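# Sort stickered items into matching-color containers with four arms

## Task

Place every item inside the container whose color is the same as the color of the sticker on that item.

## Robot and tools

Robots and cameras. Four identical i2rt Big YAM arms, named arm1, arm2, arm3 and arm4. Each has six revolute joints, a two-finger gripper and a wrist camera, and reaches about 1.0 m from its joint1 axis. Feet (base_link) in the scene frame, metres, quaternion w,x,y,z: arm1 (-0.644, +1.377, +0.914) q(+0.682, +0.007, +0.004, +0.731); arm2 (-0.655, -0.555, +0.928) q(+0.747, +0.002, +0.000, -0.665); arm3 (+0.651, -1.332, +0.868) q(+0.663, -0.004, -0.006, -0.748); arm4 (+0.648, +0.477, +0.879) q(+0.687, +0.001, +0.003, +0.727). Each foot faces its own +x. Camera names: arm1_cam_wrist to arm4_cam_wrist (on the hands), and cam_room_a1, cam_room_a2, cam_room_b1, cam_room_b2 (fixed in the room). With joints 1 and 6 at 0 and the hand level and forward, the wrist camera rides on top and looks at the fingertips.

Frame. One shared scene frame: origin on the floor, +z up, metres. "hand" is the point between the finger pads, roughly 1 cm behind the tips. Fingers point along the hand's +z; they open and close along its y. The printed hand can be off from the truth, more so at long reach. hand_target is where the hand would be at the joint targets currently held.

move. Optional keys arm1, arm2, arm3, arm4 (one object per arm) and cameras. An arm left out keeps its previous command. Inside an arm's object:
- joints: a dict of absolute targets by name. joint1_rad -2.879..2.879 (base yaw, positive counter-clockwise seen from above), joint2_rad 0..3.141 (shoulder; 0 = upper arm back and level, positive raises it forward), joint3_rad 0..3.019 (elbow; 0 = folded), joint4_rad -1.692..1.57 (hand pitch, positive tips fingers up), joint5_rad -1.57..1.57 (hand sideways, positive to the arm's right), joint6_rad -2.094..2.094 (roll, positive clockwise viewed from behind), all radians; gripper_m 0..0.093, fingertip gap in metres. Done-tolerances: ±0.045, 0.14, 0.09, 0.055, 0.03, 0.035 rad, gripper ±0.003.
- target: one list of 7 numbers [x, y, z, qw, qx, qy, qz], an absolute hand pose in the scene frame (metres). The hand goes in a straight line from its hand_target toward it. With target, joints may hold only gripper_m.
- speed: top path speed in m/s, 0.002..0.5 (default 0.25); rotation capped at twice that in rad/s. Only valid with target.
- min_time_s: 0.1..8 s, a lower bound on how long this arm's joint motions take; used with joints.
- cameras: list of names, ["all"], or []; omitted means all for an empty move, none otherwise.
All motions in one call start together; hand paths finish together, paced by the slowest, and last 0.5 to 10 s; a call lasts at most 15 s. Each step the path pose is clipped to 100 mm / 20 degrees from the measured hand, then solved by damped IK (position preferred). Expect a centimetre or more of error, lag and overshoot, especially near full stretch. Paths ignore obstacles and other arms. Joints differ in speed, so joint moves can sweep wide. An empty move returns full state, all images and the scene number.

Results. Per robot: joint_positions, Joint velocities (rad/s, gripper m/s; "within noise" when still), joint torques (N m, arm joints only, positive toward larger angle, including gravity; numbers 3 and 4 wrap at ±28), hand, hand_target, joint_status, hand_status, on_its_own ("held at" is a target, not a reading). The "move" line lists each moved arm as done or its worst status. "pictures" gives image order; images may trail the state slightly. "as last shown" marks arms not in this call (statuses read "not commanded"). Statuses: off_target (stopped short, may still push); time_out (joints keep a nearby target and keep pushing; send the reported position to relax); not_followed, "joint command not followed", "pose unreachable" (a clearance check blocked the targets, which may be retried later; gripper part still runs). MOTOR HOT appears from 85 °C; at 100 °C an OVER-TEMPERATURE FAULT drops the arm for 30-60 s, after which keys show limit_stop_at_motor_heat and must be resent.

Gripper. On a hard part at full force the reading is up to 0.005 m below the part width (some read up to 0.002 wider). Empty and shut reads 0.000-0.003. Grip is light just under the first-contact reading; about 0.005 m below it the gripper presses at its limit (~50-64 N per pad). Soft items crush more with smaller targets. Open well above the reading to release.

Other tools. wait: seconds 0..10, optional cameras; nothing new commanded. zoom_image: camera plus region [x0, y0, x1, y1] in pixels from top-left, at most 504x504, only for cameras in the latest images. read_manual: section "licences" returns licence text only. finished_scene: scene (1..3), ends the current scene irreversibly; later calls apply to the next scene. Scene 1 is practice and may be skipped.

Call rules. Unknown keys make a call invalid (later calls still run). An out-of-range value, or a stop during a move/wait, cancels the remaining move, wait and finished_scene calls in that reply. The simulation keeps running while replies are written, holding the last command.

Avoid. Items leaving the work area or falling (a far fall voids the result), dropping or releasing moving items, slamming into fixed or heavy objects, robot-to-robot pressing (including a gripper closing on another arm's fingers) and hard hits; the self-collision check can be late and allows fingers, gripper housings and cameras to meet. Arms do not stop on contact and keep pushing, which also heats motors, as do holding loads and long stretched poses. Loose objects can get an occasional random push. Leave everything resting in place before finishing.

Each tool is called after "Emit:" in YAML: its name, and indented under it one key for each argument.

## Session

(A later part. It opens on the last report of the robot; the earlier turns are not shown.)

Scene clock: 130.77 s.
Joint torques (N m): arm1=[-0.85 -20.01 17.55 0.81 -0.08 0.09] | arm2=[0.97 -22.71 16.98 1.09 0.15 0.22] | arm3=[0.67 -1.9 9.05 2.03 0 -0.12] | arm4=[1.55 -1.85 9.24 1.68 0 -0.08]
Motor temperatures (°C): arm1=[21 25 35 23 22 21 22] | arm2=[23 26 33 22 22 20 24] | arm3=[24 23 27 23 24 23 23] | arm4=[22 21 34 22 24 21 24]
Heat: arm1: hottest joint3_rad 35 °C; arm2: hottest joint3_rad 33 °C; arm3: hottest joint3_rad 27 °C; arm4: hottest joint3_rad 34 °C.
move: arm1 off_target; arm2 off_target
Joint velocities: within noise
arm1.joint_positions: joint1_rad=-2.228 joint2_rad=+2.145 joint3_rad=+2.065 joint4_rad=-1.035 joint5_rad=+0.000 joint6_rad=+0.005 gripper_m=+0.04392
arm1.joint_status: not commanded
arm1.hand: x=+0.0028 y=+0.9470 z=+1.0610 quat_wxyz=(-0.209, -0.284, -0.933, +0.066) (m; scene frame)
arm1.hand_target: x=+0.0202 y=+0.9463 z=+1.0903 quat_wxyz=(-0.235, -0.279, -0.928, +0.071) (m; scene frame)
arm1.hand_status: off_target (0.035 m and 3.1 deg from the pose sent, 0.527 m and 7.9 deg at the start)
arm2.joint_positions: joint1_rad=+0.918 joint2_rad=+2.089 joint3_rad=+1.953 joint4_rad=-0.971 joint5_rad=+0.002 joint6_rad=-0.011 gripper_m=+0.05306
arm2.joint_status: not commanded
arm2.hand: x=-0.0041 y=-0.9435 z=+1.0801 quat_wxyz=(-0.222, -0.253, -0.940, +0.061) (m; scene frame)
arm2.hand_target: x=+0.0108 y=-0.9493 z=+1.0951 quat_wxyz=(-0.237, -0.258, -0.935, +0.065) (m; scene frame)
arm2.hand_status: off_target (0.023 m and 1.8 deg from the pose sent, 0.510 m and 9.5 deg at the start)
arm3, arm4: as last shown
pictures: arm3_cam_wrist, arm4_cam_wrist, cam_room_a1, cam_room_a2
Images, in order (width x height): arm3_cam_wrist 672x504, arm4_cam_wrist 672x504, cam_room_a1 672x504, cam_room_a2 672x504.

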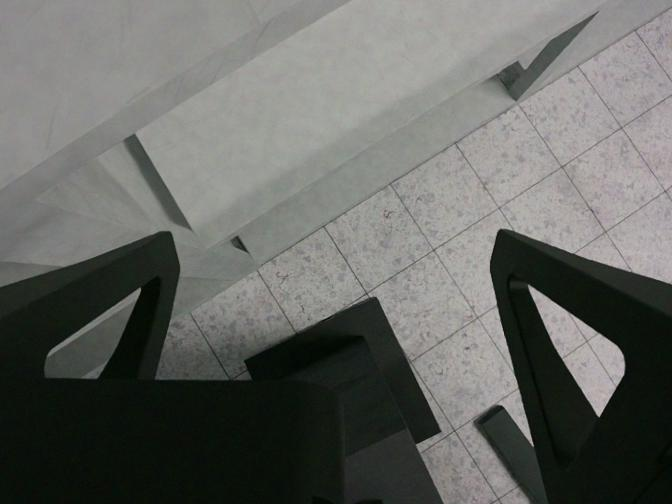

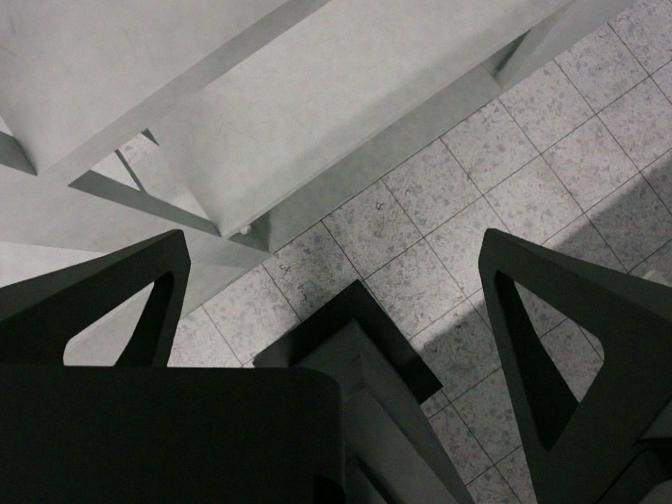

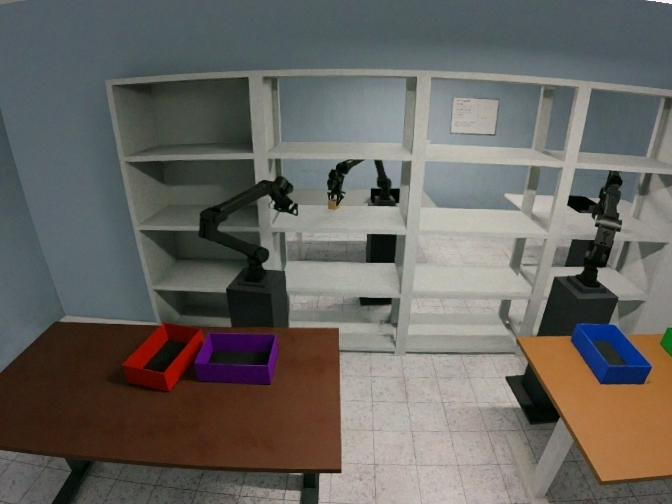

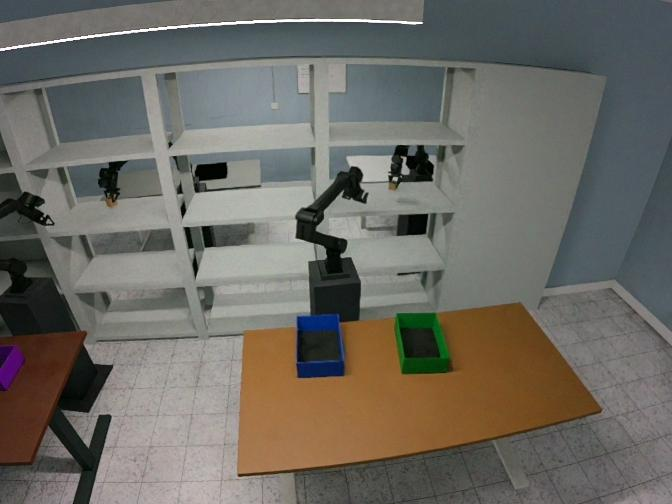

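Emit:
move:
  arm1: {"target":[0.02,0.945,1.035,0.2341,0.2795,0.9286,-0.0705],"speed":0.08}
  arm2: {"target":[0.010,-0.95,1.06,0.2357,0.2576,0.9349,-0.0649],"speed":0.08}
  cameras: ["cam_room_a1","cam_room_a2"]

Emit:
zoom_image:
  camera: "cam_room_a1"
  region: [290, 150, 390, 230]

Emit:
zoom_image:
  camera: "cam_room_a2"
  region: [350, 140, 450, 220]

Scene clock: 138.63 s.
Joint torques (N m): arm1=[-1.03 -20.25 11.7 1.92 -0.04 0.09] | arm2=[0.97 -22.24 11.06 2.61 0.13 0.2] | arm3=[0.56 -1.73 9.11 2.02 0 -0.11] | arm4=[1.26 -2.2 9.28 1.66 0.02 -0.06]
Motor temperatures (°C): arm1=[21 26 35 23 21 21 22] | arm2=[23 26 35 22 22 20 24] | arm3=[24 23 27 23 24 23 23] | arm4=[22 21 34 22 24 21 24]
Heat: arm1: hottest joint3_rad 35 °C; arm2: hottest joint3_rad 35 °C; arm3: hottest joint3_rad 27 °C; arm4: hottest joint3_rad 34 °C.
move: arm1 done; arm2 off_target
Joint velocities: within noise
arm1.joint_positions: joint1_rad=-2.228 joint2_rad=+2.163 joint3_rad=+2.018 joint4_rad=-0.935 joint5_rad=-0.001 joint6_rad=+0.005 gripper_m=+0.04392
arm1.joint_status: not commanded
arm1.hand: x=+0.0107 y=+0.9416 z=+1.0352 quat_wxyz=(-0.225, -0.283, -0.930, +0.070) (m; scene frame)
arm1.hand_target: x=+0.0199 y=+0.9452 z=+1.0351 quat_wxyz=(-0.234, -0.279, -0.929, +0.070) (m; scene frame)
arm1.hand_status: done (0.010 m and 1.1 deg from the pose sent, 0.031 m and 3.1 deg at the start)
arm2.joint_positions: joint1_rad=+0.918 joint2_rad=+2.093 joint3_rad=+1.953 joint4_rad=-0.924 joint5_rad=+0.002 joint6_rad=-0.011 gripper_m=+0.05306
arm2.joint_status: not commanded
arm2.hand: x=+0.0048 y=-0.9488 z=+1.0827 quat_wxyz=(-0.242, -0.252, -0.935, +0.067) (m; scene frame)
arm2.hand_target: x=+0.0091 y=-0.9496 z=+1.0602 quat_wxyz=(-0.236, -0.258, -0.935, +0.065) (m; scene frame)
arm2.hand_status: off_target (0.023 m and 1.0 deg from the pose sent, 0.025 m and 1.9 deg at the start)
arm3.joint_positions: joint1_rad=-1.990 joint2_rad=+0.625 joint3_rad=+0.806 joint4_rad=-1.016 joint5_rad=+0.001 joint6_rad=+0.006 gripper_m=+0.09400
arm3.joint_status: not commanded
arm3.hand: x=+0.3964 y=-1.1746 z=+1.1572 quat_wxyz=(+0.089, -0.899, +0.254, +0.345) (m; scene frame)
arm3.hand_target: x=+0.3967 y=-1.1715 z=+1.1580 quat_wxyz=(+0.094, -0.896, +0.255, +0.351) (m; scene frame)
arm3.hand_status: not commanded
arm4.joint_positions: joint1_rad=+0.899 joint2_rad=+0.629 joint3_rad=+0.799 joint4_rad=-1.018 joint5_rad=+0.002 joint6_rad=+0.013 gripper_m=+0.09398
arm4.joint_status: not commanded
arm4.hand: x=+0.4080 y=+0.6498 z=+1.1667 quat_wxyz=(-0.103, +0.889, -0.290, -0.339) (m; scene frame)
arm4.hand_target: x=+0.4060 y=+0.6505 z=+1.1725 quat_wxyz=(-0.108, +0.886, -0.282, -0.351) (m; scene frame)
arm4.hand_status: not commanded
pictures: cam_room_a1, cam_room_a2
Images, in order (width x height): cam_room_a1 672x504, cam_room_a2 672x504.

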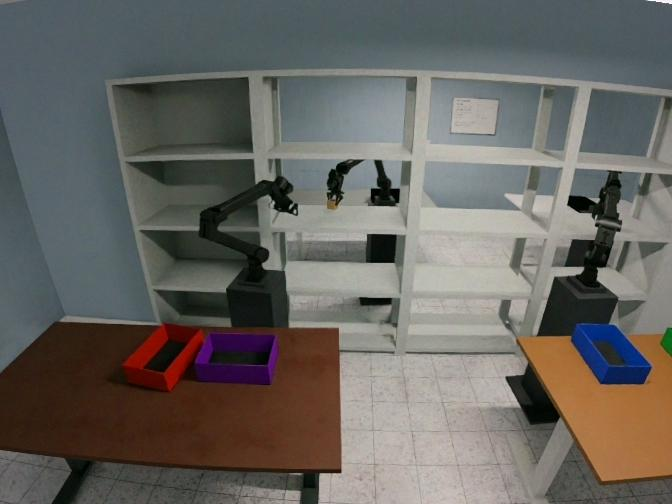

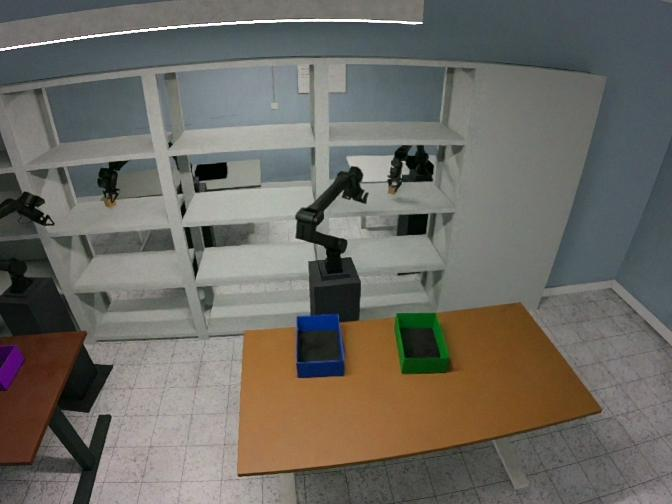

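Scaled by 5.040.

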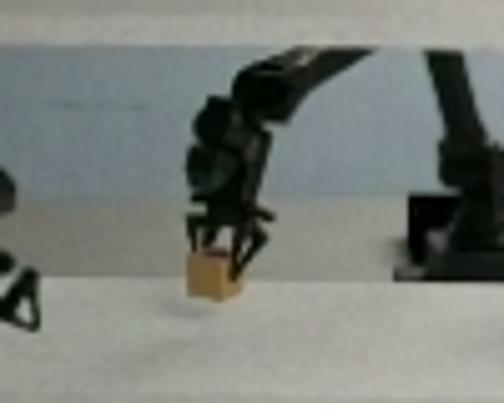

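Scaled by 5.040.

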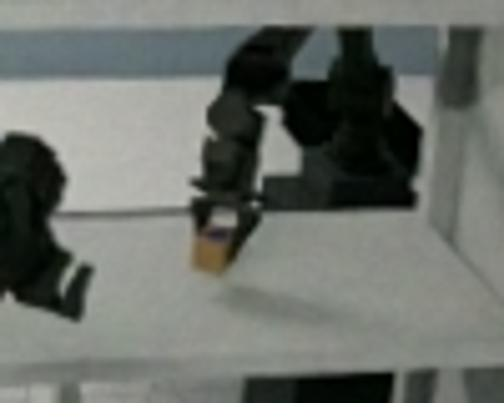

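Emit:
move:
  arm1: {"target":[0.02,0.945,1.018,0.2341,0.2795,0.9286,-0.0705],"speed":0.06}
  arm2: {"target":[0.008,-0.95,1.032,0.2357,0.2576,0.9349,-0.0649],"speed":0.06}
  cameras: ["cam_room_a1","cam_room_a2"]

Emit:
zoom_image:
  camera: "cam_room_a1"
  region: [290, 150, 390, 230]

Emit:
zoom_image:
  camera: "cam_room_a2"
  region: [350, 140, 450, 220]

Scene clock: 144.23 s.
Joint torques (N m): arm1=[-1.32 -19.6 11.47 1.77 -0.01 0.05] | arm2=[0.91 -22.53 10.47 2.63 0.09 0.19] | arm3=[0.56 -1.79 9.07 2 0 -0.11] | arm4=[0.67 -1.79 9.33 1.66 0.02 -0.11]
Motor temperatures (°C): arm1=[21 26 35 23 21 21 22] | arm2=[23 27 35 22 22 20 24] | arm3=[24 23 27 23 24 23 23] | arm4=[22 21 34 22 24 21 24]
Heat: arm1: hottest joint3_rad 35 °C; arm2: hottest joint3_rad 35 °C; arm3: hottest joint3_rad 27 °C; arm4: hottest joint3_rad 34 °C.
move: arm1 off_target; arm2 off_target
Joint velocities: within noise
arm1.joint_positions: joint1_rad=-2.228 joint2_rad=+2.166 joint3_rad=+1.992 joint4_rad=-0.897 joint5_rad=-0.001 joint6_rad=+0.005 gripper_m=+0.04392
arm1.joint_status: not commanded
arm1.hand: x=+0.0114 y=+0.9411 z=+1.0245 quat_wxyz=(-0.229, -0.283, -0.929, +0.072) (m; scene frame)
arm1.hand_target: x=+0.0198 y=+0.9453 z=+1.0181 quat_wxyz=(-0.234, -0.279, -0.929, +0.070) (m; scene frame)
arm1.hand_status: off_target (0.011 m and 0.7 deg from the pose sent, 0.020 m and 1.1 deg at the start)
arm2.joint_positions: joint1_rad=+0.918 joint2_rad=+2.111 joint3_rad=+1.905 joint4_rad=-0.858 joint5_rad=+0.002 joint6_rad=-0.011 gripper_m=+0.05306
arm2.joint_status: not commanded
arm2.hand: x=+0.0056 y=-0.9492 z=+1.0533 quat_wxyz=(-0.242, -0.252, -0.935, +0.067) (m; scene frame)
arm2.hand_target: x=+0.0073 y=-0.9497 z=+1.0321 quat_wxyz=(-0.235, -0.258, -0.935, +0.065) (m; scene frame)
arm2.hand_status: off_target (0.021 m and 1.0 deg from the pose sent, 0.051 m and 1.0 deg at the start)
arm3, arm4: as last shown
pictures: cam_room_a1, cam_room_a2
Images, in order (width x height): cam_room_a1 672x504, cam_room_a2 672x504.

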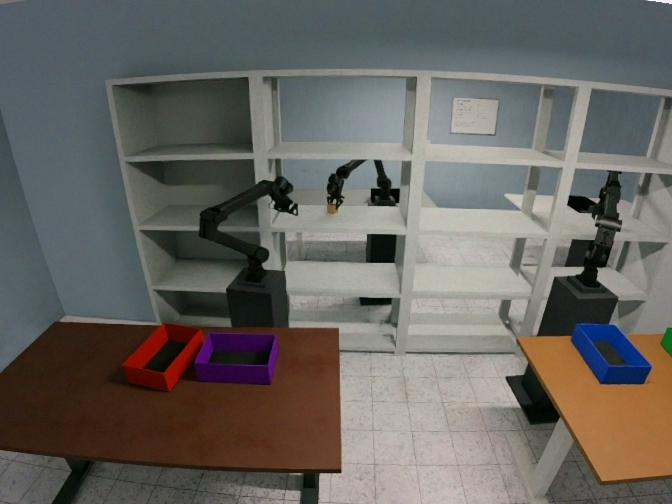

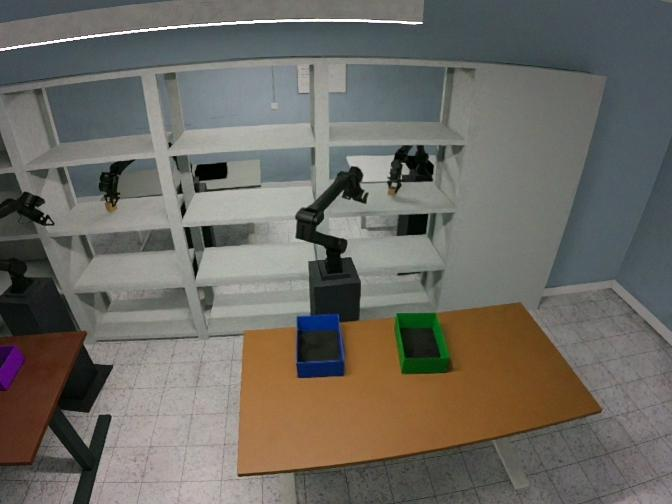

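Scaled by 5.040.

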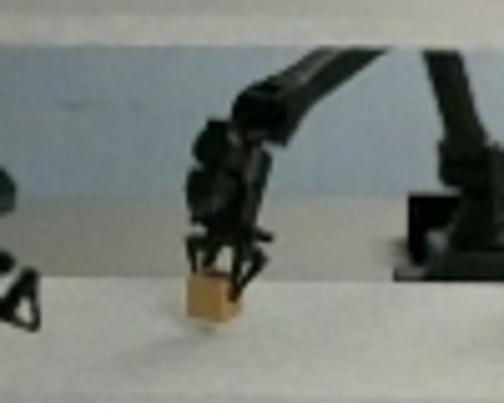

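Scaled by 5.040.

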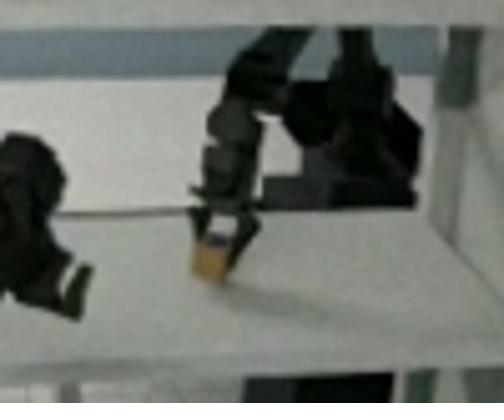

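Emit:
move:
  arm1: {"target":[0.02,0.945,1.006,0.2341,0.2795,0.9286,-0.0705],"speed":0.06}
  arm2: {"target":[0.007,-0.95,1.018,0.2357,0.2576,0.9349,-0.0649],"speed":0.06}
  cameras: ["cam_room_a1","cam_room_a2"]

Emit:
zoom_image:
  camera: "cam_room_a1"
  region: [290, 150, 390, 230]

Emit:
zoom_image:
  camera: "cam_room_a2"
  region: [350, 140, 450, 220]

Scene clock: 150.00 s.
Joint torques (N m): arm1=[-0.97 -19.25 11.36 2 -0.01 0.08] | arm2=[0.79 -22.18 10.25 2.65 0.08 0.18] | arm3=[0.56 -1.9 9.05 2.02 -0.01 -0.11] | arm4=[0.73 -1.79 9.35 1.73 0.01 -0.11]
Motor temperatures (°C): arm1=[21 26 35 23 21 21 22] | arm2=[23 27 34 22 22 20 24] | arm3=[24 23 27 23 24 23 23] | arm4=[22 21 34 22 24 21 24]
Heat: arm1: hottest joint3_rad 35 °C; arm2: hottest joint3_rad 34 °C; arm3: hottest joint3_rad 27 °C; arm4: hottest joint3_rad 34 °C.
move: arm1 off_target; arm2 off_target
Joint velocities: within noise
arm1.joint_positions: joint1_rad=-2.228 joint2_rad=+2.175 joint3_rad=+1.974 joint4_rad=-0.871 joint5_rad=-0.001 joint6_rad=+0.005 gripper_m=+0.04392
arm1.joint_status: not commanded
arm1.hand: x=+0.0114 y=+0.9409 z=+1.0118 quat_wxyz=(-0.229, -0.283, -0.929, +0.072) (m; scene frame)
arm1.hand_target: x=+0.0199 y=+0.9452 z=+1.0063 quat_wxyz=(-0.234, -0.279, -0.928, +0.071) (m; scene frame)
arm1.hand_status: off_target (0.011 m and 0.7 deg from the pose sent, 0.021 m and 0.7 deg at the start)
arm2.joint_positions: joint1_rad=+0.918 joint2_rad=+2.114 joint3_rad=+1.883 joint4_rad=-0.826 joint5_rad=+0.002 joint6_rad=-0.011 gripper_m=+0.05306
arm2.joint_status: not commanded
arm2.hand: x=+0.0059 y=-0.9493 z=+1.0440 quat_wxyz=(-0.245, -0.251, -0.934, +0.068) (m; scene frame)
arm2.hand_target: x=+0.0062 y=-0.9496 z=+1.0183 quat_wxyz=(-0.236, -0.258, -0.935, +0.065) (m; scene frame)
arm2.hand_status: off_target (0.026 m and 1.3 deg from the pose sent, 0.036 m and 1.0 deg at the start)
arm3, arm4: as last shown
pictures: cam_room_a1, cam_room_a2
Images, in order (width x height): cam_room_a1 672x504, cam_room_a2 672x504.

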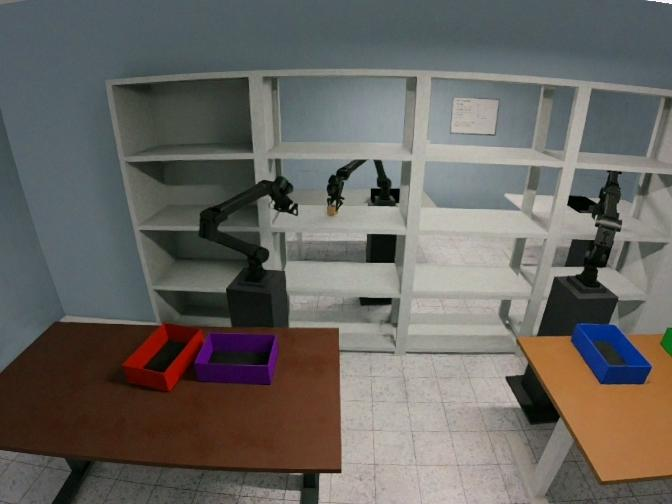

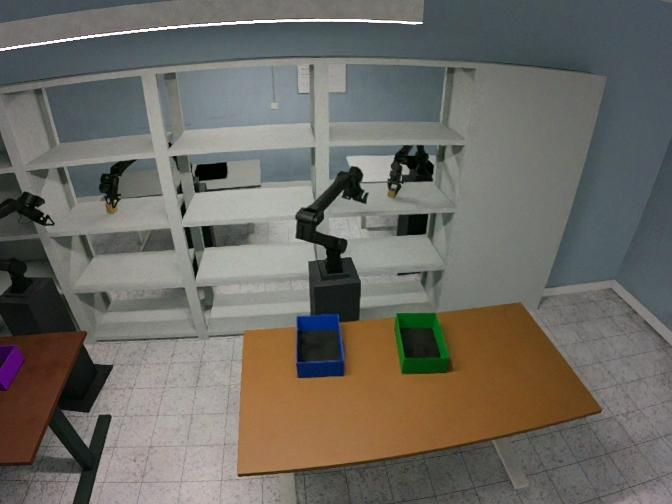

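Scaled by 5.040.

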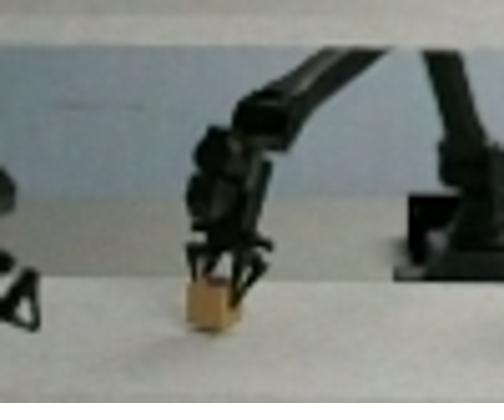

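Scaled by 5.040.

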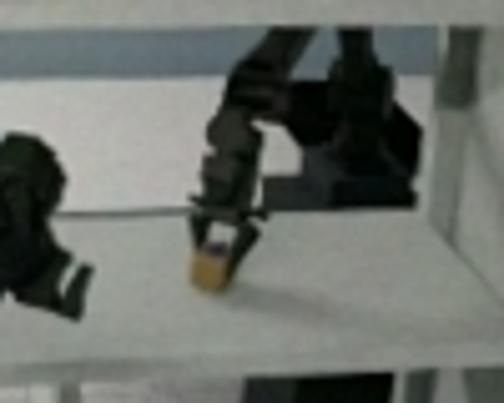

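Emit:
move:
  arm1: {"target":[0.02,0.945,0.996,0.2341,0.2795,0.9286,-0.0705],"speed":0.06}
  arm2: {"target":[0.006,-0.95,1.008,0.2357,0.2576,0.9349,-0.0649],"speed":0.06}
  cameras: ["cam_room_a1","cam_room_a2"]

Emit:
zoom_image:
  camera: "cam_room_a1"
  region: [290, 150, 390, 230]

Emit:
zoom_image:
  camera: "cam_room_a2"
  region: [350, 140, 450, 220]

Scene clock: 157.00 s.
Joint torques (N m): arm1=[-0.97 -18.61 11.25 1.96 -0.03 0.05] | arm2=[0.67 -22.18 10.17 2.62 0.06 0.17] | arm3=[0.73 -1.9 9.09 2.03 -0.01 -0.11] | arm4=[0.91 -2.08 9.26 1.74 -0.01 -0.08]
Motor temperatures (°C): arm1=[21 27 35 23 21 21 22] | arm2=[23 27 33 22 22 20 24] | arm3=[24 23 27 23 24 23 23] | arm4=[22 21 34 22 24 21 24]
Heat: arm1: hottest joint3_rad 35 °C; arm2: hottest joint3_rad 33 °C; arm3: hottest joint3_rad 27 °C; arm4: hottest joint3_rad 34 °C.
move: arm1 off_target; arm2 off_target
Joint velocities: within noise
arm1.joint_positions: joint1_rad=-2.228 joint2_rad=+2.180 joint3_rad=+1.960 joint4_rad=-0.849 joint5_rad=-0.001 joint6_rad=+0.005 gripper_m=+0.04392
arm1.joint_status: not commanded
arm1.hand: x=+0.0119 y=+0.9406 z=+1.0044 quat_wxyz=(-0.231, -0.283, -0.928, +0.072) (m; scene frame)
arm1.hand_target: x=+0.0198 y=+0.9453 z=+0.9960 quat_wxyz=(-0.234, -0.279, -0.929, +0.070) (m; scene frame)
arm1.hand_status: off_target (0.012 m and 0.6 deg from the pose sent, 0.018 m and 0.8 deg at the start)
arm2.joint_positions: joint1_rad=+0.918 joint2_rad=+2.120 joint3_rad=+1.865 joint4_rad=-0.802 joint5_rad=+0.002 joint6_rad=-0.011 gripper_m=+0.05306
arm2.joint_status: not commanded
arm2.hand: x=+0.0055 y=-0.9490 z=+1.0339 quat_wxyz=(-0.245, -0.251, -0.934, +0.068) (m; scene frame)
arm2.hand_target: x=+0.0051 y=-0.9496 z=+1.0084 quat_wxyz=(-0.236, -0.258, -0.935, +0.065) (m; scene frame)
arm2.hand_status: off_target (0.026 m and 1.3 deg from the pose sent, 0.036 m and 1.3 deg at the start)
arm3, arm4: as last shown
pictures: cam_room_a1, cam_room_a2
Images, in order (width x height): cam_room_a1 672x504, cam_room_a2 672x504.

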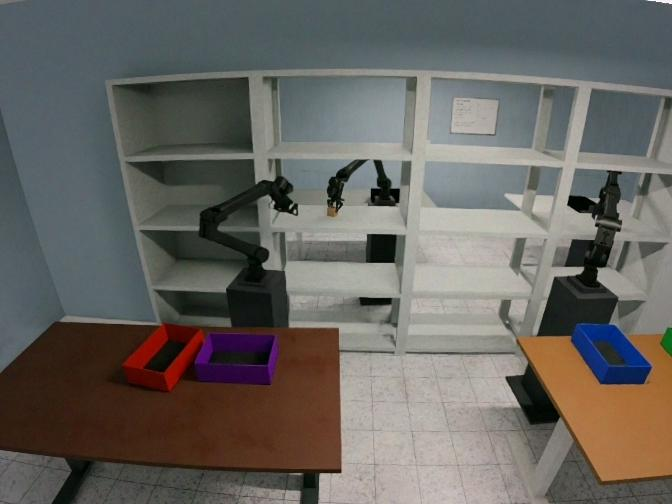

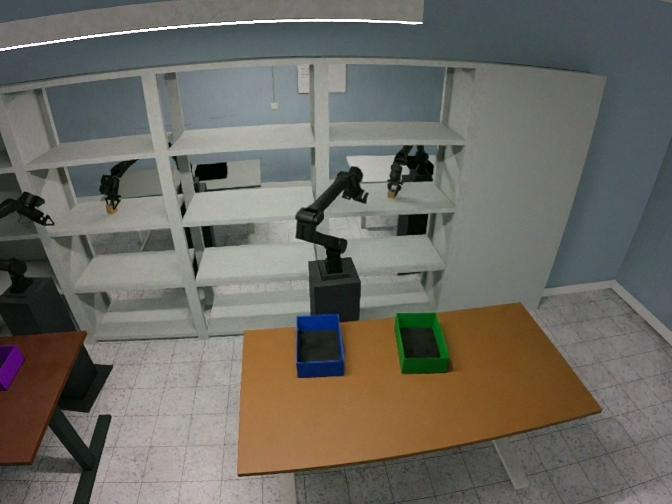

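Scaled by 5.040.

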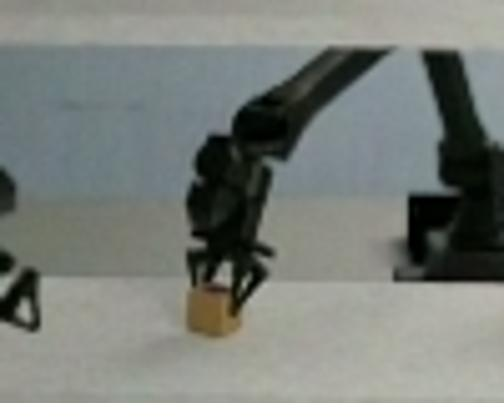

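Scaled by 5.040.

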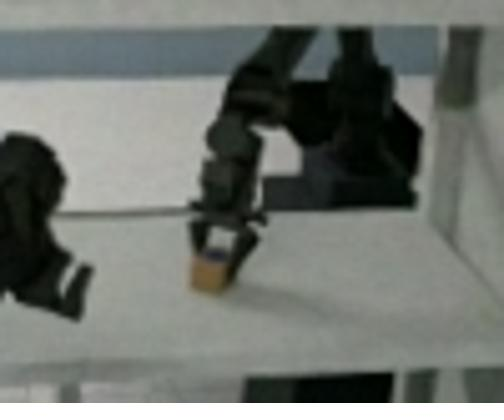

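Emit:
move:
  arm1: {"target":[0.02,0.945,0.988,0.2341,0.2795,0.9286,-0.0705],"speed":0.06}
  arm2: {"target":[0.005,-0.95,0.998,0.2357,0.2576,0.9349,-0.0649],"speed":0.06}
  cameras: ["cam_room_a1","cam_room_a2"]

Emit:
zoom_image:
  camera: "cam_room_a1"
  region: [290, 150, 390, 230]

Emit:
zoom_image:
  camera: "cam_room_a2"
  region: [350, 140, 450, 220]

Scene clock: 162.17 s.
Joint torques (N m): arm1=[-1.14 -18.73 10.71 2.03 -0.03 0.06] | arm2=[0.79 -21.95 9.55 2.65 0.04 0.17] | arm3=[0.73 -1.9 9.09 2.03 -0.01 -0.11] | arm4=[1.03 -1.9 9.09 1.81 0 -0.09]
Motor temperatures (°C): arm1=[21 26 35 23 21 21 22] | arm2=[23 27 33 22 22 20 24] | arm3=[24 23 27 23 24 23 23] | arm4=[22 21 34 22 24 21 24]
Heat: arm1: hottest joint3_rad 35 °C; arm2: hottest joint3_rad 33 °C; arm3: hottest joint3_rad 27 °C; arm4: hottest joint3_rad 34 °C.
move: arm1 off_target; arm2 off_target
Joint velocities: within noise
arm1.joint_positions: joint1_rad=-2.228 joint2_rad=+2.180 joint3_rad=+1.956 joint4_rad=-0.832 joint5_rad=-0.001 joint6_rad=+0.005 gripper_m=+0.04392
arm1.joint_status: not commanded
arm1.hand: x=+0.0138 y=+0.9394 z=+1.0041 quat_wxyz=(-0.236, -0.282, -0.927, +0.074) (m; scene frame)
arm1.hand_target: x=+0.0196 y=+0.9453 z=+0.9881 quat_wxyz=(-0.234, -0.279, -0.929, +0.071) (m; scene frame)
arm1.hand_status: off_target (0.018 m and 0.6 deg from the pose sent, 0.019 m and 0.6 deg at the start)
arm2.joint_positions: joint1_rad=+0.918 joint2_rad=+2.120 joint3_rad=+1.855 joint4_rad=-0.780 joint5_rad=+0.002 joint6_rad=-0.011 gripper_m=+0.05306
arm2.joint_status: not commanded
arm2.hand: x=+0.0069 y=-0.9499 z=+1.0317 quat_wxyz=(-0.251, -0.251, -0.932, +0.070) (m; scene frame)
arm2.hand_target: x=+0.0038 y=-0.9494 z=+0.9986 quat_wxyz=(-0.236, -0.258, -0.935, +0.065) (m; scene frame)
arm2.hand_status: off_target (0.034 m and 2.0 deg from the pose sent, 0.036 m and 1.3 deg at the start)
arm3, arm4: as last shown
pictures: cam_room_a1, cam_room_a2
Images, in order (width x height): cam_room_a1 672x504, cam_room_a2 672x504.

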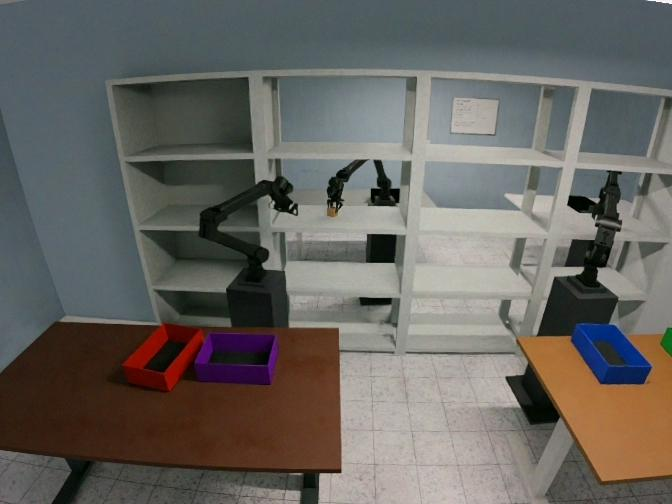

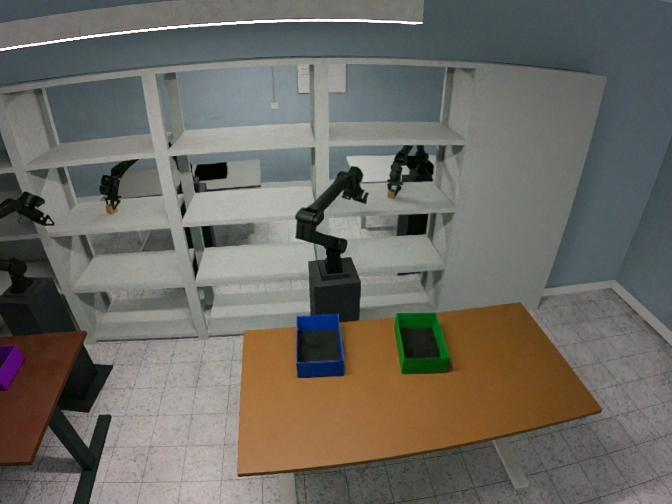

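Scaled by 5.040.

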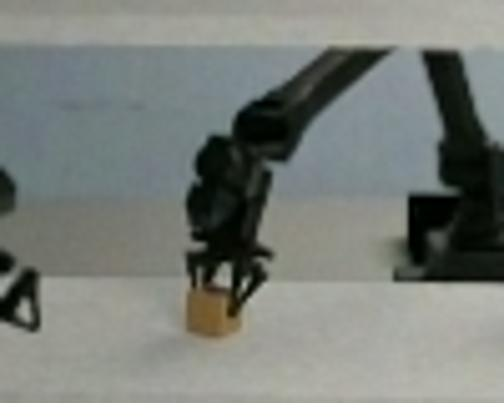

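Scaled by 5.040.

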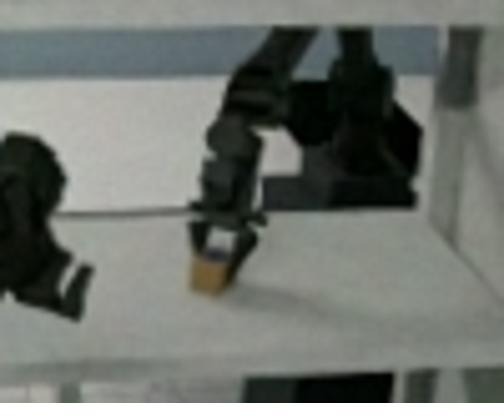

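Emit:
move:
  arm1: {"joints":{"gripper_m":0.08}}
  arm2: {"joints":{"gripper_m":0.085}}
  cameras: ["arm1_cam_wrist","arm2_cam_wrist"]

Emit:
move:
  arm1: {"target":[-0.025,0.97,1.08,0.2341,0.2795,0.9286,-0.0705],"speed":0.12}
  arm2: {"target":[-0.035,-0.925,1.09,0.2357,0.2576,0.9349,-0.0649],"speed":0.12}
  cameras: ["arm1_cam_wrist","arm2_cam_wrist"]

Scene clock: 167.80 s.
Joint torques (N m): arm1=[-0.67 -19.31 10.8 1.94 -0.05 0.07] | arm2=[0.62 -21.71 9.89 2.56 0.05 0.17] | arm3=[0.62 -1.9 9.05 2.02 0 -0.11] | arm4=[0.73 -1.9 9.25 1.73 0.03 -0.08]
Motor temperatures (°C): arm1=[21 26 35 23 21 21 22] | arm2=[23 27 33 22 22 20 24] | arm3=[24 23 28 23 24 23 23] | arm4=[22 21 34 22 24 21 24]
Heat: arm1: hottest joint3_rad 35 °C; arm2: hottest joint3_rad 33 °C; arm3: hottest joint3_rad 28 °C; arm4: hottest joint3_rad 34 °C.
move: arm1 done; arm2 done
Joint velocities: within noise
arm1.joint_positions: joint1_rad=-2.228 joint2_rad=+2.180 joint3_rad=+1.954 joint4_rad=-0.828 joint5_rad=+0.000 joint6_rad=+0.007 gripper_m=+0.07996
arm1.joint_status: all done
arm1.hand: x=+0.0139 y=+0.9388 z=+1.0034 quat_wxyz=(-0.237, -0.283, -0.926, +0.074) (m; scene frame)
arm1.hand_target: x=+0.0195 y=+0.9453 z=+0.9881 quat_wxyz=(-0.234, -0.279, -0.929, +0.070) (m; scene frame)
arm1.hand_status: not commanded
arm2.joint_positions: joint1_rad=+0.918 joint2_rad=+2.120 joint3_rad=+1.851 joint4_rad=-0.777 joint5_rad=+0.002 joint6_rad=-0.011 gripper_m=+0.08493
arm2.joint_status: all done
arm2.hand: x=+0.0063 y=-0.9495 z=+1.0298 quat_wxyz=(-0.250, -0.251, -0.933, +0.069) (m; scene frame)
arm2.hand_target: x=+0.0039 y=-0.9494 z=+0.9985 quat_wxyz=(-0.236, -0.258, -0.935, +0.065) (m; scene frame)
arm2.hand_status: not commanded
arm3, arm4: as last shown
pictures: arm1_cam_wrist, arm2_cam_wrist
Images, in order (width x height): arm1_cam_wrist 672x504, arm2_cam_wrist 672x504.

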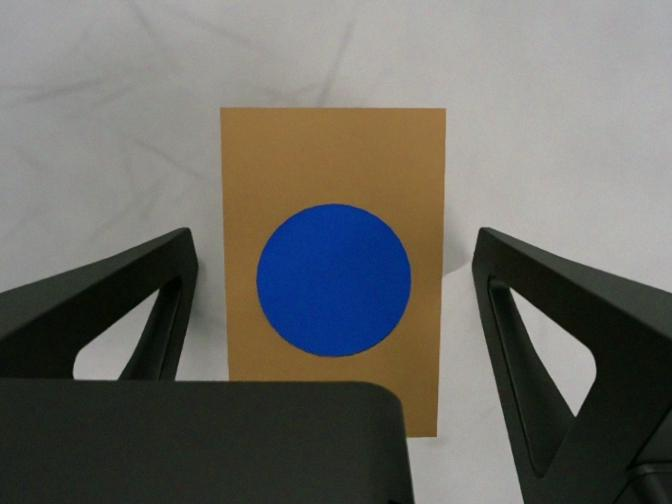

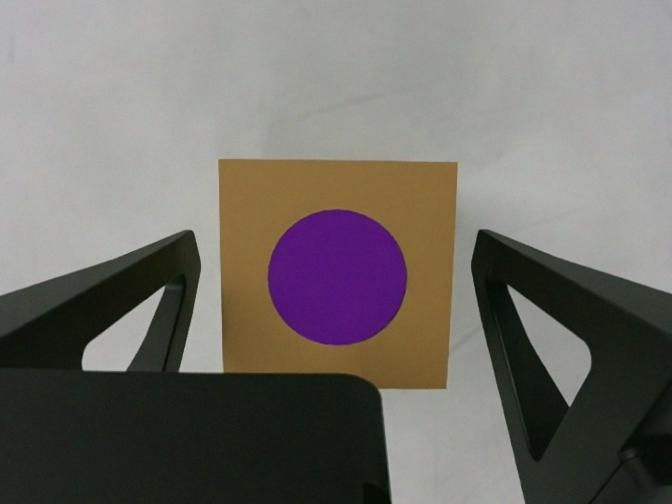

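Scene clock: 169.40 s.
Joint torques (N m): arm1=[-1.49 -19.72 11.19 0.73 -0.09 0.01] | arm2=[0.85 -22.95 10.14 1.22 0.08 0.18] | arm3=[0.67 -1.85 9.07 2.03 -0.01 -0.11] | arm4=[1.03 -1.96 9.25 1.68 0.02 -0.06]
Motor temperatures (°C): arm1=[21 27 35 23 21 21 22] | arm2=[23 27 32 22 22 20 24] | arm3=[24 23 28 23 24 23 23] | arm4=[22 21 34 22 24 21 24]
Heat: arm1: hottest joint3_rad 35 °C; arm2: hottest joint3_rad 32 °C; arm3: hottest joint3_rad 28 °C; arm4: hottest joint3_rad 34 °C.
move: arm1 done; arm2 off_target
Joint velocities: within noise
arm1.joint_positions: joint1_rad=-2.228 joint2_rad=+2.005 joint3_rad=+1.852 joint4_rad=-0.909 joint5_rad=-0.003 joint6_rad=+0.008 gripper_m=+0.07996
arm1.joint_status: not commanded
arm1.hand: x=-0.0247 y=+0.9658 z=+1.0740 quat_wxyz=(-0.234, -0.284, -0.927, +0.071) (m; scene frame)
arm1.hand_target: x=-0.0251 y=+0.9699 z=+1.0799 quat_wxyz=(-0.234, -0.280, -0.928, +0.071) (m; scene frame)
arm1.hand_status: done (0.007 m and 0.5 deg from the pose sent, 0.091 m and 0.7 deg at the start)
arm2.joint_positions: joint1_rad=+0.918 joint2_rad=+1.962 joint3_rad=+1.783 joint4_rad=-0.868 joint5_rad=+0.002 joint6_rad=-0.011 gripper_m=+0.08493
arm2.joint_status: not commanded
arm2.hand: x=-0.0291 y=-0.9288 z=+1.0998 quat_wxyz=(-0.249, -0.251, -0.933, +0.069) (m; scene frame)
arm2.hand_target: x=-0.0350 y=-0.9251 z=+1.0902 quat_wxyz=(-0.236, -0.258, -0.935, +0.065) (m; scene frame)
arm2.hand_status: off_target (0.012 m and 1.8 deg from the pose sent, 0.077 m and 1.9 deg at the start)
arm3, arm4: as last shown
pictures: arm1_cam_wrist, arm2_cam_wrist
Images, in order (width x height): arm1_cam_wrist 672x504, arm2_cam_wrist 672x504.

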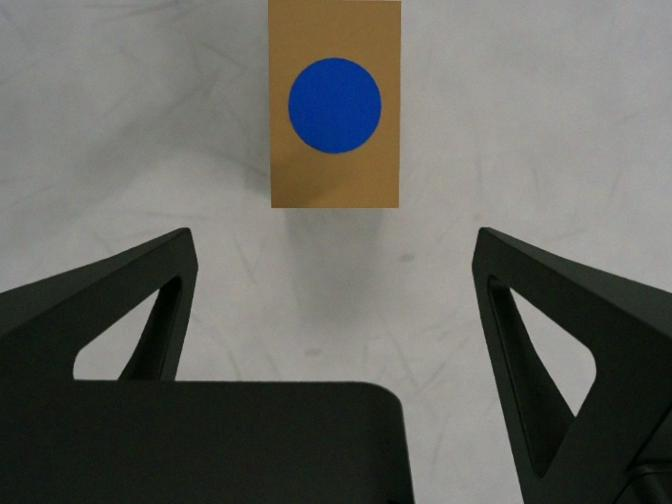

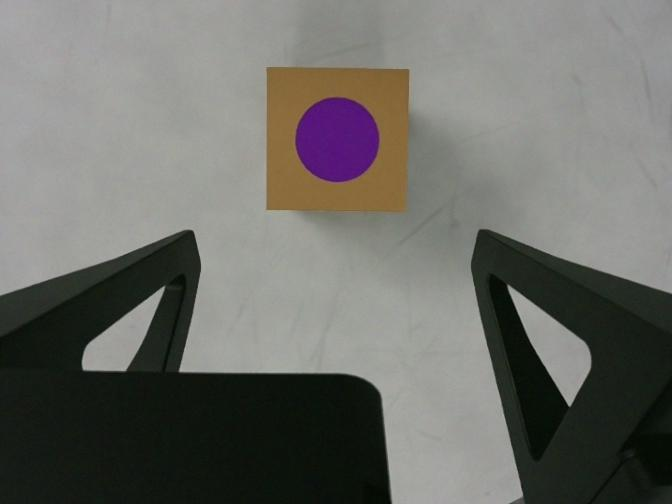

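Emit:
move:
  arm1: {"target":[-0.40,1.21,1.12,0.2341,0.2795,0.9286,-0.0705],"speed":0.22}
  arm2: {"target":[-0.42,-0.69,1.14,0.2357,0.2576,0.9349,-0.0649],"speed":0.22}
  arm3: {"target":[0.05,-0.975,1.10,-0.0649,0.9349,-0.2576,-0.2357],"speed":0.2,"joints":{"gripper_m":0.085}}
  arm4: {"target":[0.033,0.972,1.095,-0.0705,0.9286,-0.2795,-0.2341],"speed":0.2,"joints":{"gripper_m":0.08}}
  cameras: ["arm3_cam_wrist","arm4_cam_wrist"]

Scene clock: 180.33 s.
Joint torques (N m): arm1=[-3.02 0.15 11.59 0.79 -0.05 -0.07] | arm2=[1.55 -2.49 10.33 1.18 0.16 0.22] | arm3=[2.37 -21.25 13.94 0.58 0.11 -0.08] | arm4=[0.56 -23.88 12.85 0.42 -0.09 -0.12]
Motor temperatures (°C): arm1=[21 27 35 23 21 21 22] | arm2=[23 28 32 22 22 20 24] | arm3=[24 23 28 23 24 23 23] | arm4=[22 22 35 22 24 21 24]
Heat: arm1: hottest joint3_rad 35 °C; arm2: hottest joint3_rad 32 °C; arm3: hottest joint3_rad 28 °C; arm4: hottest joint3_rad 35 °C.
move: arm1 done; arm2 off_target; arm3 off_target; arm4 off_target
Joint velocities: within noise
arm1.joint_positions: joint1_rad=-2.246 joint2_rad=+0.743 joint3_rad=+0.717 joint4_rad=-1.024 joint5_rad=-0.019 joint6_rad=-0.017 gripper_m=+0.07996
arm1.joint_status: not commanded
arm1.hand: x=-0.3970 y=+1.2115 z=+1.1216 quat_wxyz=(-0.241, -0.278, -0.927, +0.071) (m; scene frame)
arm1.hand_target: x=-0.4000 y=+1.2100 z=+1.1200 quat_wxyz=(-0.234, -0.280, -0.928, +0.071) (m; scene frame)
arm1.hand_status: done (0.004 m and 0.8 deg from the pose sent, 0.450 m and 0.5 deg at the start)
arm2.joint_positions: joint1_rad=+0.940 joint2_rad=+0.682 joint3_rad=+0.718 joint4_rad=-1.083 joint5_rad=+0.016 joint6_rad=+0.013 gripper_m=+0.08493
arm2.joint_status: not commanded
arm2.hand: x=-0.4162 y=-0.6947 z=+1.1491 quat_wxyz=(-0.249, -0.254, -0.932, +0.070) (m; scene frame)
arm2.hand_target: x=-0.4201 y=-0.6901 z=+1.1400 quat_wxyz=(-0.236, -0.258, -0.935, +0.065) (m; scene frame)
arm2.hand_status: off_target (0.011 m and 1.8 deg from the pose sent, 0.460 m and 1.8 deg at the start)
arm3.joint_positions: joint1_rad=-1.990 joint2_rad=+1.853 joint3_rad=+1.753 joint4_rad=-1.012 joint5_rad=+0.012 joint6_rad=+0.006 gripper_m=+0.08507
arm3.joint_status: all done
arm3.hand: x=+0.0665 y=-0.9756 z=+1.0770 quat_wxyz=(+0.059, -0.938, +0.265, +0.216) (m; scene frame)
arm3.hand_target: x=+0.0512 y=-0.9758 z=+1.0999 quat_wxyz=(+0.065, -0.935, +0.258, +0.236) (m; scene frame)
arm3.hand_status: off_target (0.028 m and 2.6 deg from the pose sent, 0.404 m and 13.4 deg at the start)
arm4.joint_positions: joint1_rad=+0.837 joint2_rad=+2.145 joint3_rad=+2.185 joint4_rad=-1.139 joint5_rad=-0.038 joint6_rad=-0.077 gripper_m=+0.08011
arm4.joint_status: all done
arm4.hand: x=+0.0379 y=+0.9612 z=+1.0859 quat_wxyz=(-0.066, +0.930, -0.284, -0.226) (m; scene frame)
arm4.hand_target: x=+0.0335 y=+0.9714 z=+1.0949 quat_wxyz=(-0.071, +0.928, -0.279, -0.235) (m; scene frame)
arm4.hand_status: off_target (0.015 m and 1.2 deg from the pose sent, 0.500 m and 13.5 deg at the start)
pictures: arm3_cam_wrist, arm4_cam_wrist
Images, in order (width x height): arm3_cam_wrist 672x504, arm4_cam_wrist 672x504.

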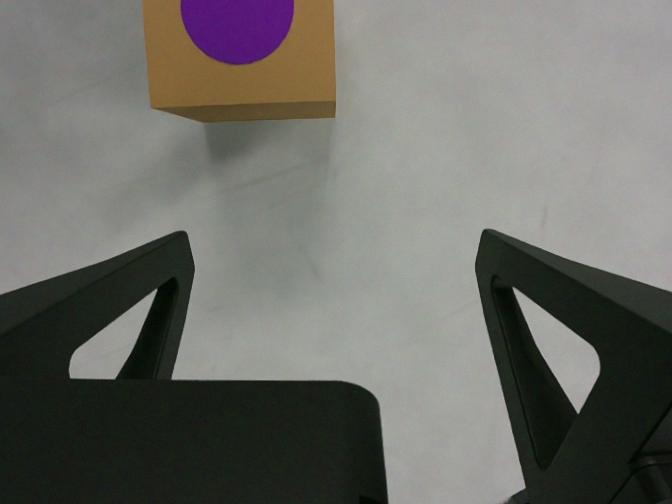

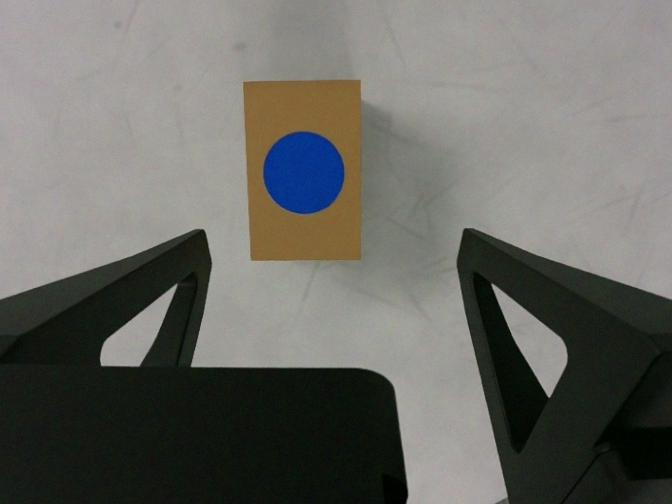

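Emit:
move:
  arm1: {"joints":{"joint1_rad":-0.2,"joint2_rad":0.45,"joint3_rad":0.45,"joint4_rad":-0.3,"joint5_rad":0,"joint6_rad":0},"min_time_s":4}
  arm2: {"joints":{"joint1_rad":0.0,"joint2_rad":0.45,"joint3_rad":0.45,"joint4_rad":-0.3,"joint5_rad":0,"joint6_rad":0},"min_time_s":4}
  arm3: {"target":[0.036,-1.0,1.115,-0.0649,0.9349,-0.2576,-0.2357],"speed":0.12}
  arm4: {"target":[0.013,0.967,1.055,-0.0705,0.9286,-0.2795,-0.2341],"speed":0.12,"joints":{"gripper_m":0.088}}
  cameras: ["arm3_cam_wrist","arm4_cam_wrist"]

Scene clock: 200.23 s.
Joint torques (N m): arm1=[-1.79 1.61 12.15 2.55 0.08 0.12] | arm2=[0.26 -1.79 10.88 3.52 -0.19 -0.06] | arm3=[1.96 -21.36 13.85 0.53 0.13 0.04] | arm4=[1.61 -24.29 10.66 1.29 0.17 0.09]
Motor temperatures (°C): arm1=[21 26 35 23 21 21 22] | arm2=[23 27 33 22 22 20 23] | arm3=[24 23 29 23 24 23 23] | arm4=[22 24 37 22 24 21 24]
Heat: arm1: hottest joint3_rad 35 °C; arm2: hottest joint3_rad 33 °C; arm3: hottest joint3_rad 29 °C; arm4: hottest joint3_rad 37 °C.
move: arm1 done; arm2 done; arm3 off_target; arm4 off_target
Joint velocities: within noise
arm1.joint_positions: joint1_rad=-0.205 joint2_rad=+0.458 joint3_rad=+0.450 joint4_rad=-0.322 joint5_rad=-0.002 joint6_rad=-0.009 gripper_m=+0.07997
arm1.joint_status: all done
arm1.hand: x=-0.5946 y=+1.7024 z=+1.1896 quat_wxyz=(-0.435, +0.534, -0.613, -0.386) (m; scene frame)
arm1.hand_target: x=-0.5958 y=+1.7030 z=+1.1970 quat_wxyz=(-0.442, +0.527, -0.608, -0.396) (m; scene frame)
arm1.hand_status: not commanded
arm2.joint_positions: joint1_rad=+0.007 joint2_rad=+0.460 joint3_rad=+0.466 joint4_rad=-0.323 joint5_rad=+0.003 joint6_rad=+0.012 gripper_m=+0.08493
arm2.joint_status: all done
arm2.hand: x=-0.6160 y=-0.8841 z=+1.2117 quat_wxyz=(-0.441, -0.542, -0.603, +0.385) (m; scene frame)
arm2.hand_target: x=-0.6176 y=-0.8833 z=+1.2104 quat_wxyz=(-0.443, -0.536, -0.602, +0.393) (m; scene frame)
arm2.hand_status: not commanded
arm3.joint_positions: joint1_rad=-1.937 joint2_rad=+1.853 joint3_rad=+1.792 joint4_rad=-1.051 joint5_rad=+0.034 joint6_rad=+0.037 gripper_m=+0.08507
arm3.joint_status: not commanded
arm3.hand: x=+0.0495 y=-1.0029 z=+1.0922 quat_wxyz=(+0.061, -0.940, +0.257, +0.216) (m; scene frame)
arm3.hand_target: x=+0.0371 y=-1.0006 z=+1.1149 quat_wxyz=(+0.065, -0.935, +0.258, +0.236) (m; scene frame)
arm3.hand_status: off_target (0.027 m and 2.4 deg from the pose sent, 0.054 m and 2.5 deg at the start)
arm4.joint_positions: joint1_rad=+0.847 joint2_rad=+2.185 joint3_rad=+2.185 joint4_rad=-1.093 joint5_rad=-0.035 joint6_rad=-0.077 gripper_m=+0.08789
arm4.joint_status: all done
arm4.hand: x=+0.0236 y=+0.9636 z=+1.0606 quat_wxyz=(-0.068, +0.930, -0.280, -0.228) (m; scene frame)
arm4.hand_target: x=+0.0134 y=+0.9666 z=+1.0549 quat_wxyz=(-0.071, +0.929, -0.279, -0.234) (m; scene frame)
arm4.hand_status: off_target (0.012 m and 0.8 deg from the pose sent, 0.040 m and 1.2 deg at the start)
pictures: arm3_cam_wrist, arm4_cam_wrist
Images, in order (width x height): arm3_cam_wrist 672x504, arm4_cam_wrist 672x504.

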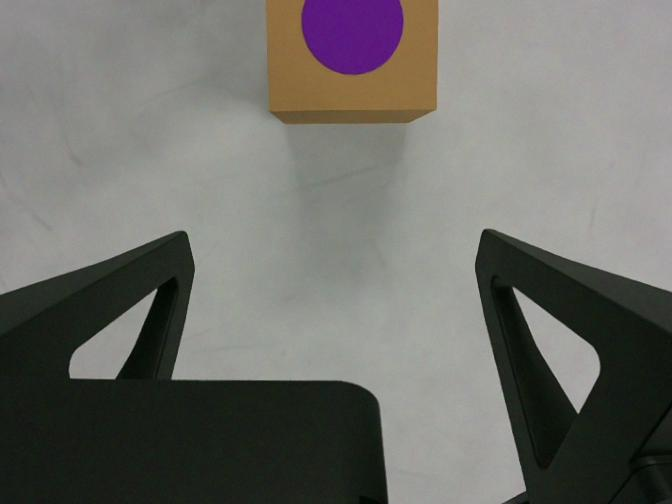

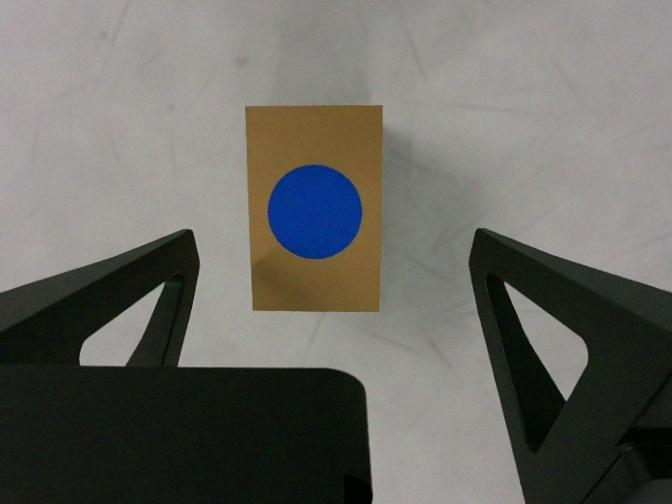

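Emit:
move:
  arm3: {"target":[-0.020,-0.961,1.052,-0.0649,0.9349,-0.2576,-0.2357],"speed":0.1}
  arm4: {"target":[0.000,0.966,0.98,-0.0705,0.9286,-0.2795,-0.2341],"speed":0.1}
  cameras: ["arm3_cam_wrist","arm4_cam_wrist"]

Scene clock: 212.83 s.
Joint torques (N m): arm1=[-1.26 2.02 11.97 2.88 0.07 0.13] | arm2=[0.09 -1.96 10.85 3.51 -0.18 -0.05] | arm3=[1.03 -23.47 13.97 1.29 -0.06 -0.1] | arm4=[1.49 -23.36 8.72 1.37 -0.04 0.13]
Motor temperatures (°C): arm1=[21 25 35 23 21 21 22] | arm2=[23 26 33 22 22 20 23] | arm3=[24 24 30 23 24 23 23] | arm4=[22 24 37 22 24 21 24]
Heat: arm1: hottest joint3_rad 35 °C; arm2: hottest joint3_rad 33 °C; arm3: hottest joint3_rad 30 °C; arm4: hottest joint3_rad 37 °C.
move: arm3 off_target; arm4 off_target
Joint velocities: within noise
arm1, arm2: as last shown
arm3.joint_positions: joint1_rad=-1.937 joint2_rad=+2.057 joint3_rad=+1.955 joint4_rad=-1.021 joint5_rad=+0.034 joint6_rad=+0.037 gripper_m=+0.08507
arm3.joint_status: not commanded
arm3.hand: x=-0.0057 y=-0.9746 z=+1.0327 quat_wxyz=(+0.059, -0.941, +0.258, +0.210) (m; scene frame)
arm3.hand_target: x=-0.0185 y=-0.9617 z=+1.0525 quat_wxyz=(+0.065, -0.935, +0.258, +0.236) (m; scene frame)
arm3.hand_status: off_target (0.028 m and 3.1 deg from the pose sent, 0.091 m and 2.4 deg at the start)
arm4.joint_positions: joint1_rad=+0.859 joint2_rad=+2.224 joint3_rad=+2.110 joint4_rad=-0.938 joint5_rad=-0.024 joint6_rad=-0.074 gripper_m=+0.08790
arm4.joint_status: not commanded
arm4.hand: x=+0.0054 y=+0.9677 z=+1.0115 quat_wxyz=(-0.078, +0.926, -0.275, -0.246) (m; scene frame)
arm4.hand_target: x=+0.0011 y=+0.9650 z=+0.9802 quat_wxyz=(-0.070, +0.929, -0.279, -0.234) (m; scene frame)
arm4.hand_status: off_target (0.032 m and 1.7 deg from the pose sent, 0.084 m and 0.8 deg at the start)
pictures: arm3_cam_wrist, arm4_cam_wrist
Images, in order (width x height): arm3_cam_wrist 672x504, arm4_cam_wrist 672x504.

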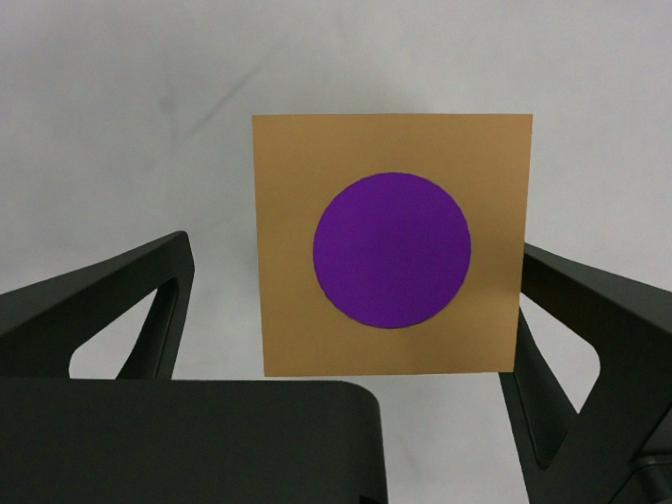

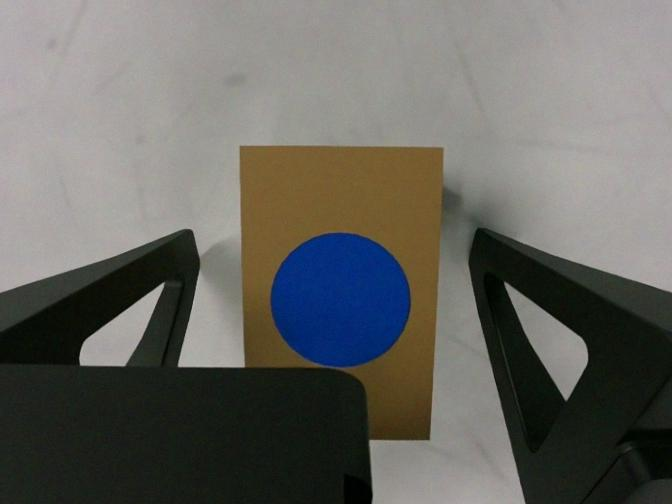

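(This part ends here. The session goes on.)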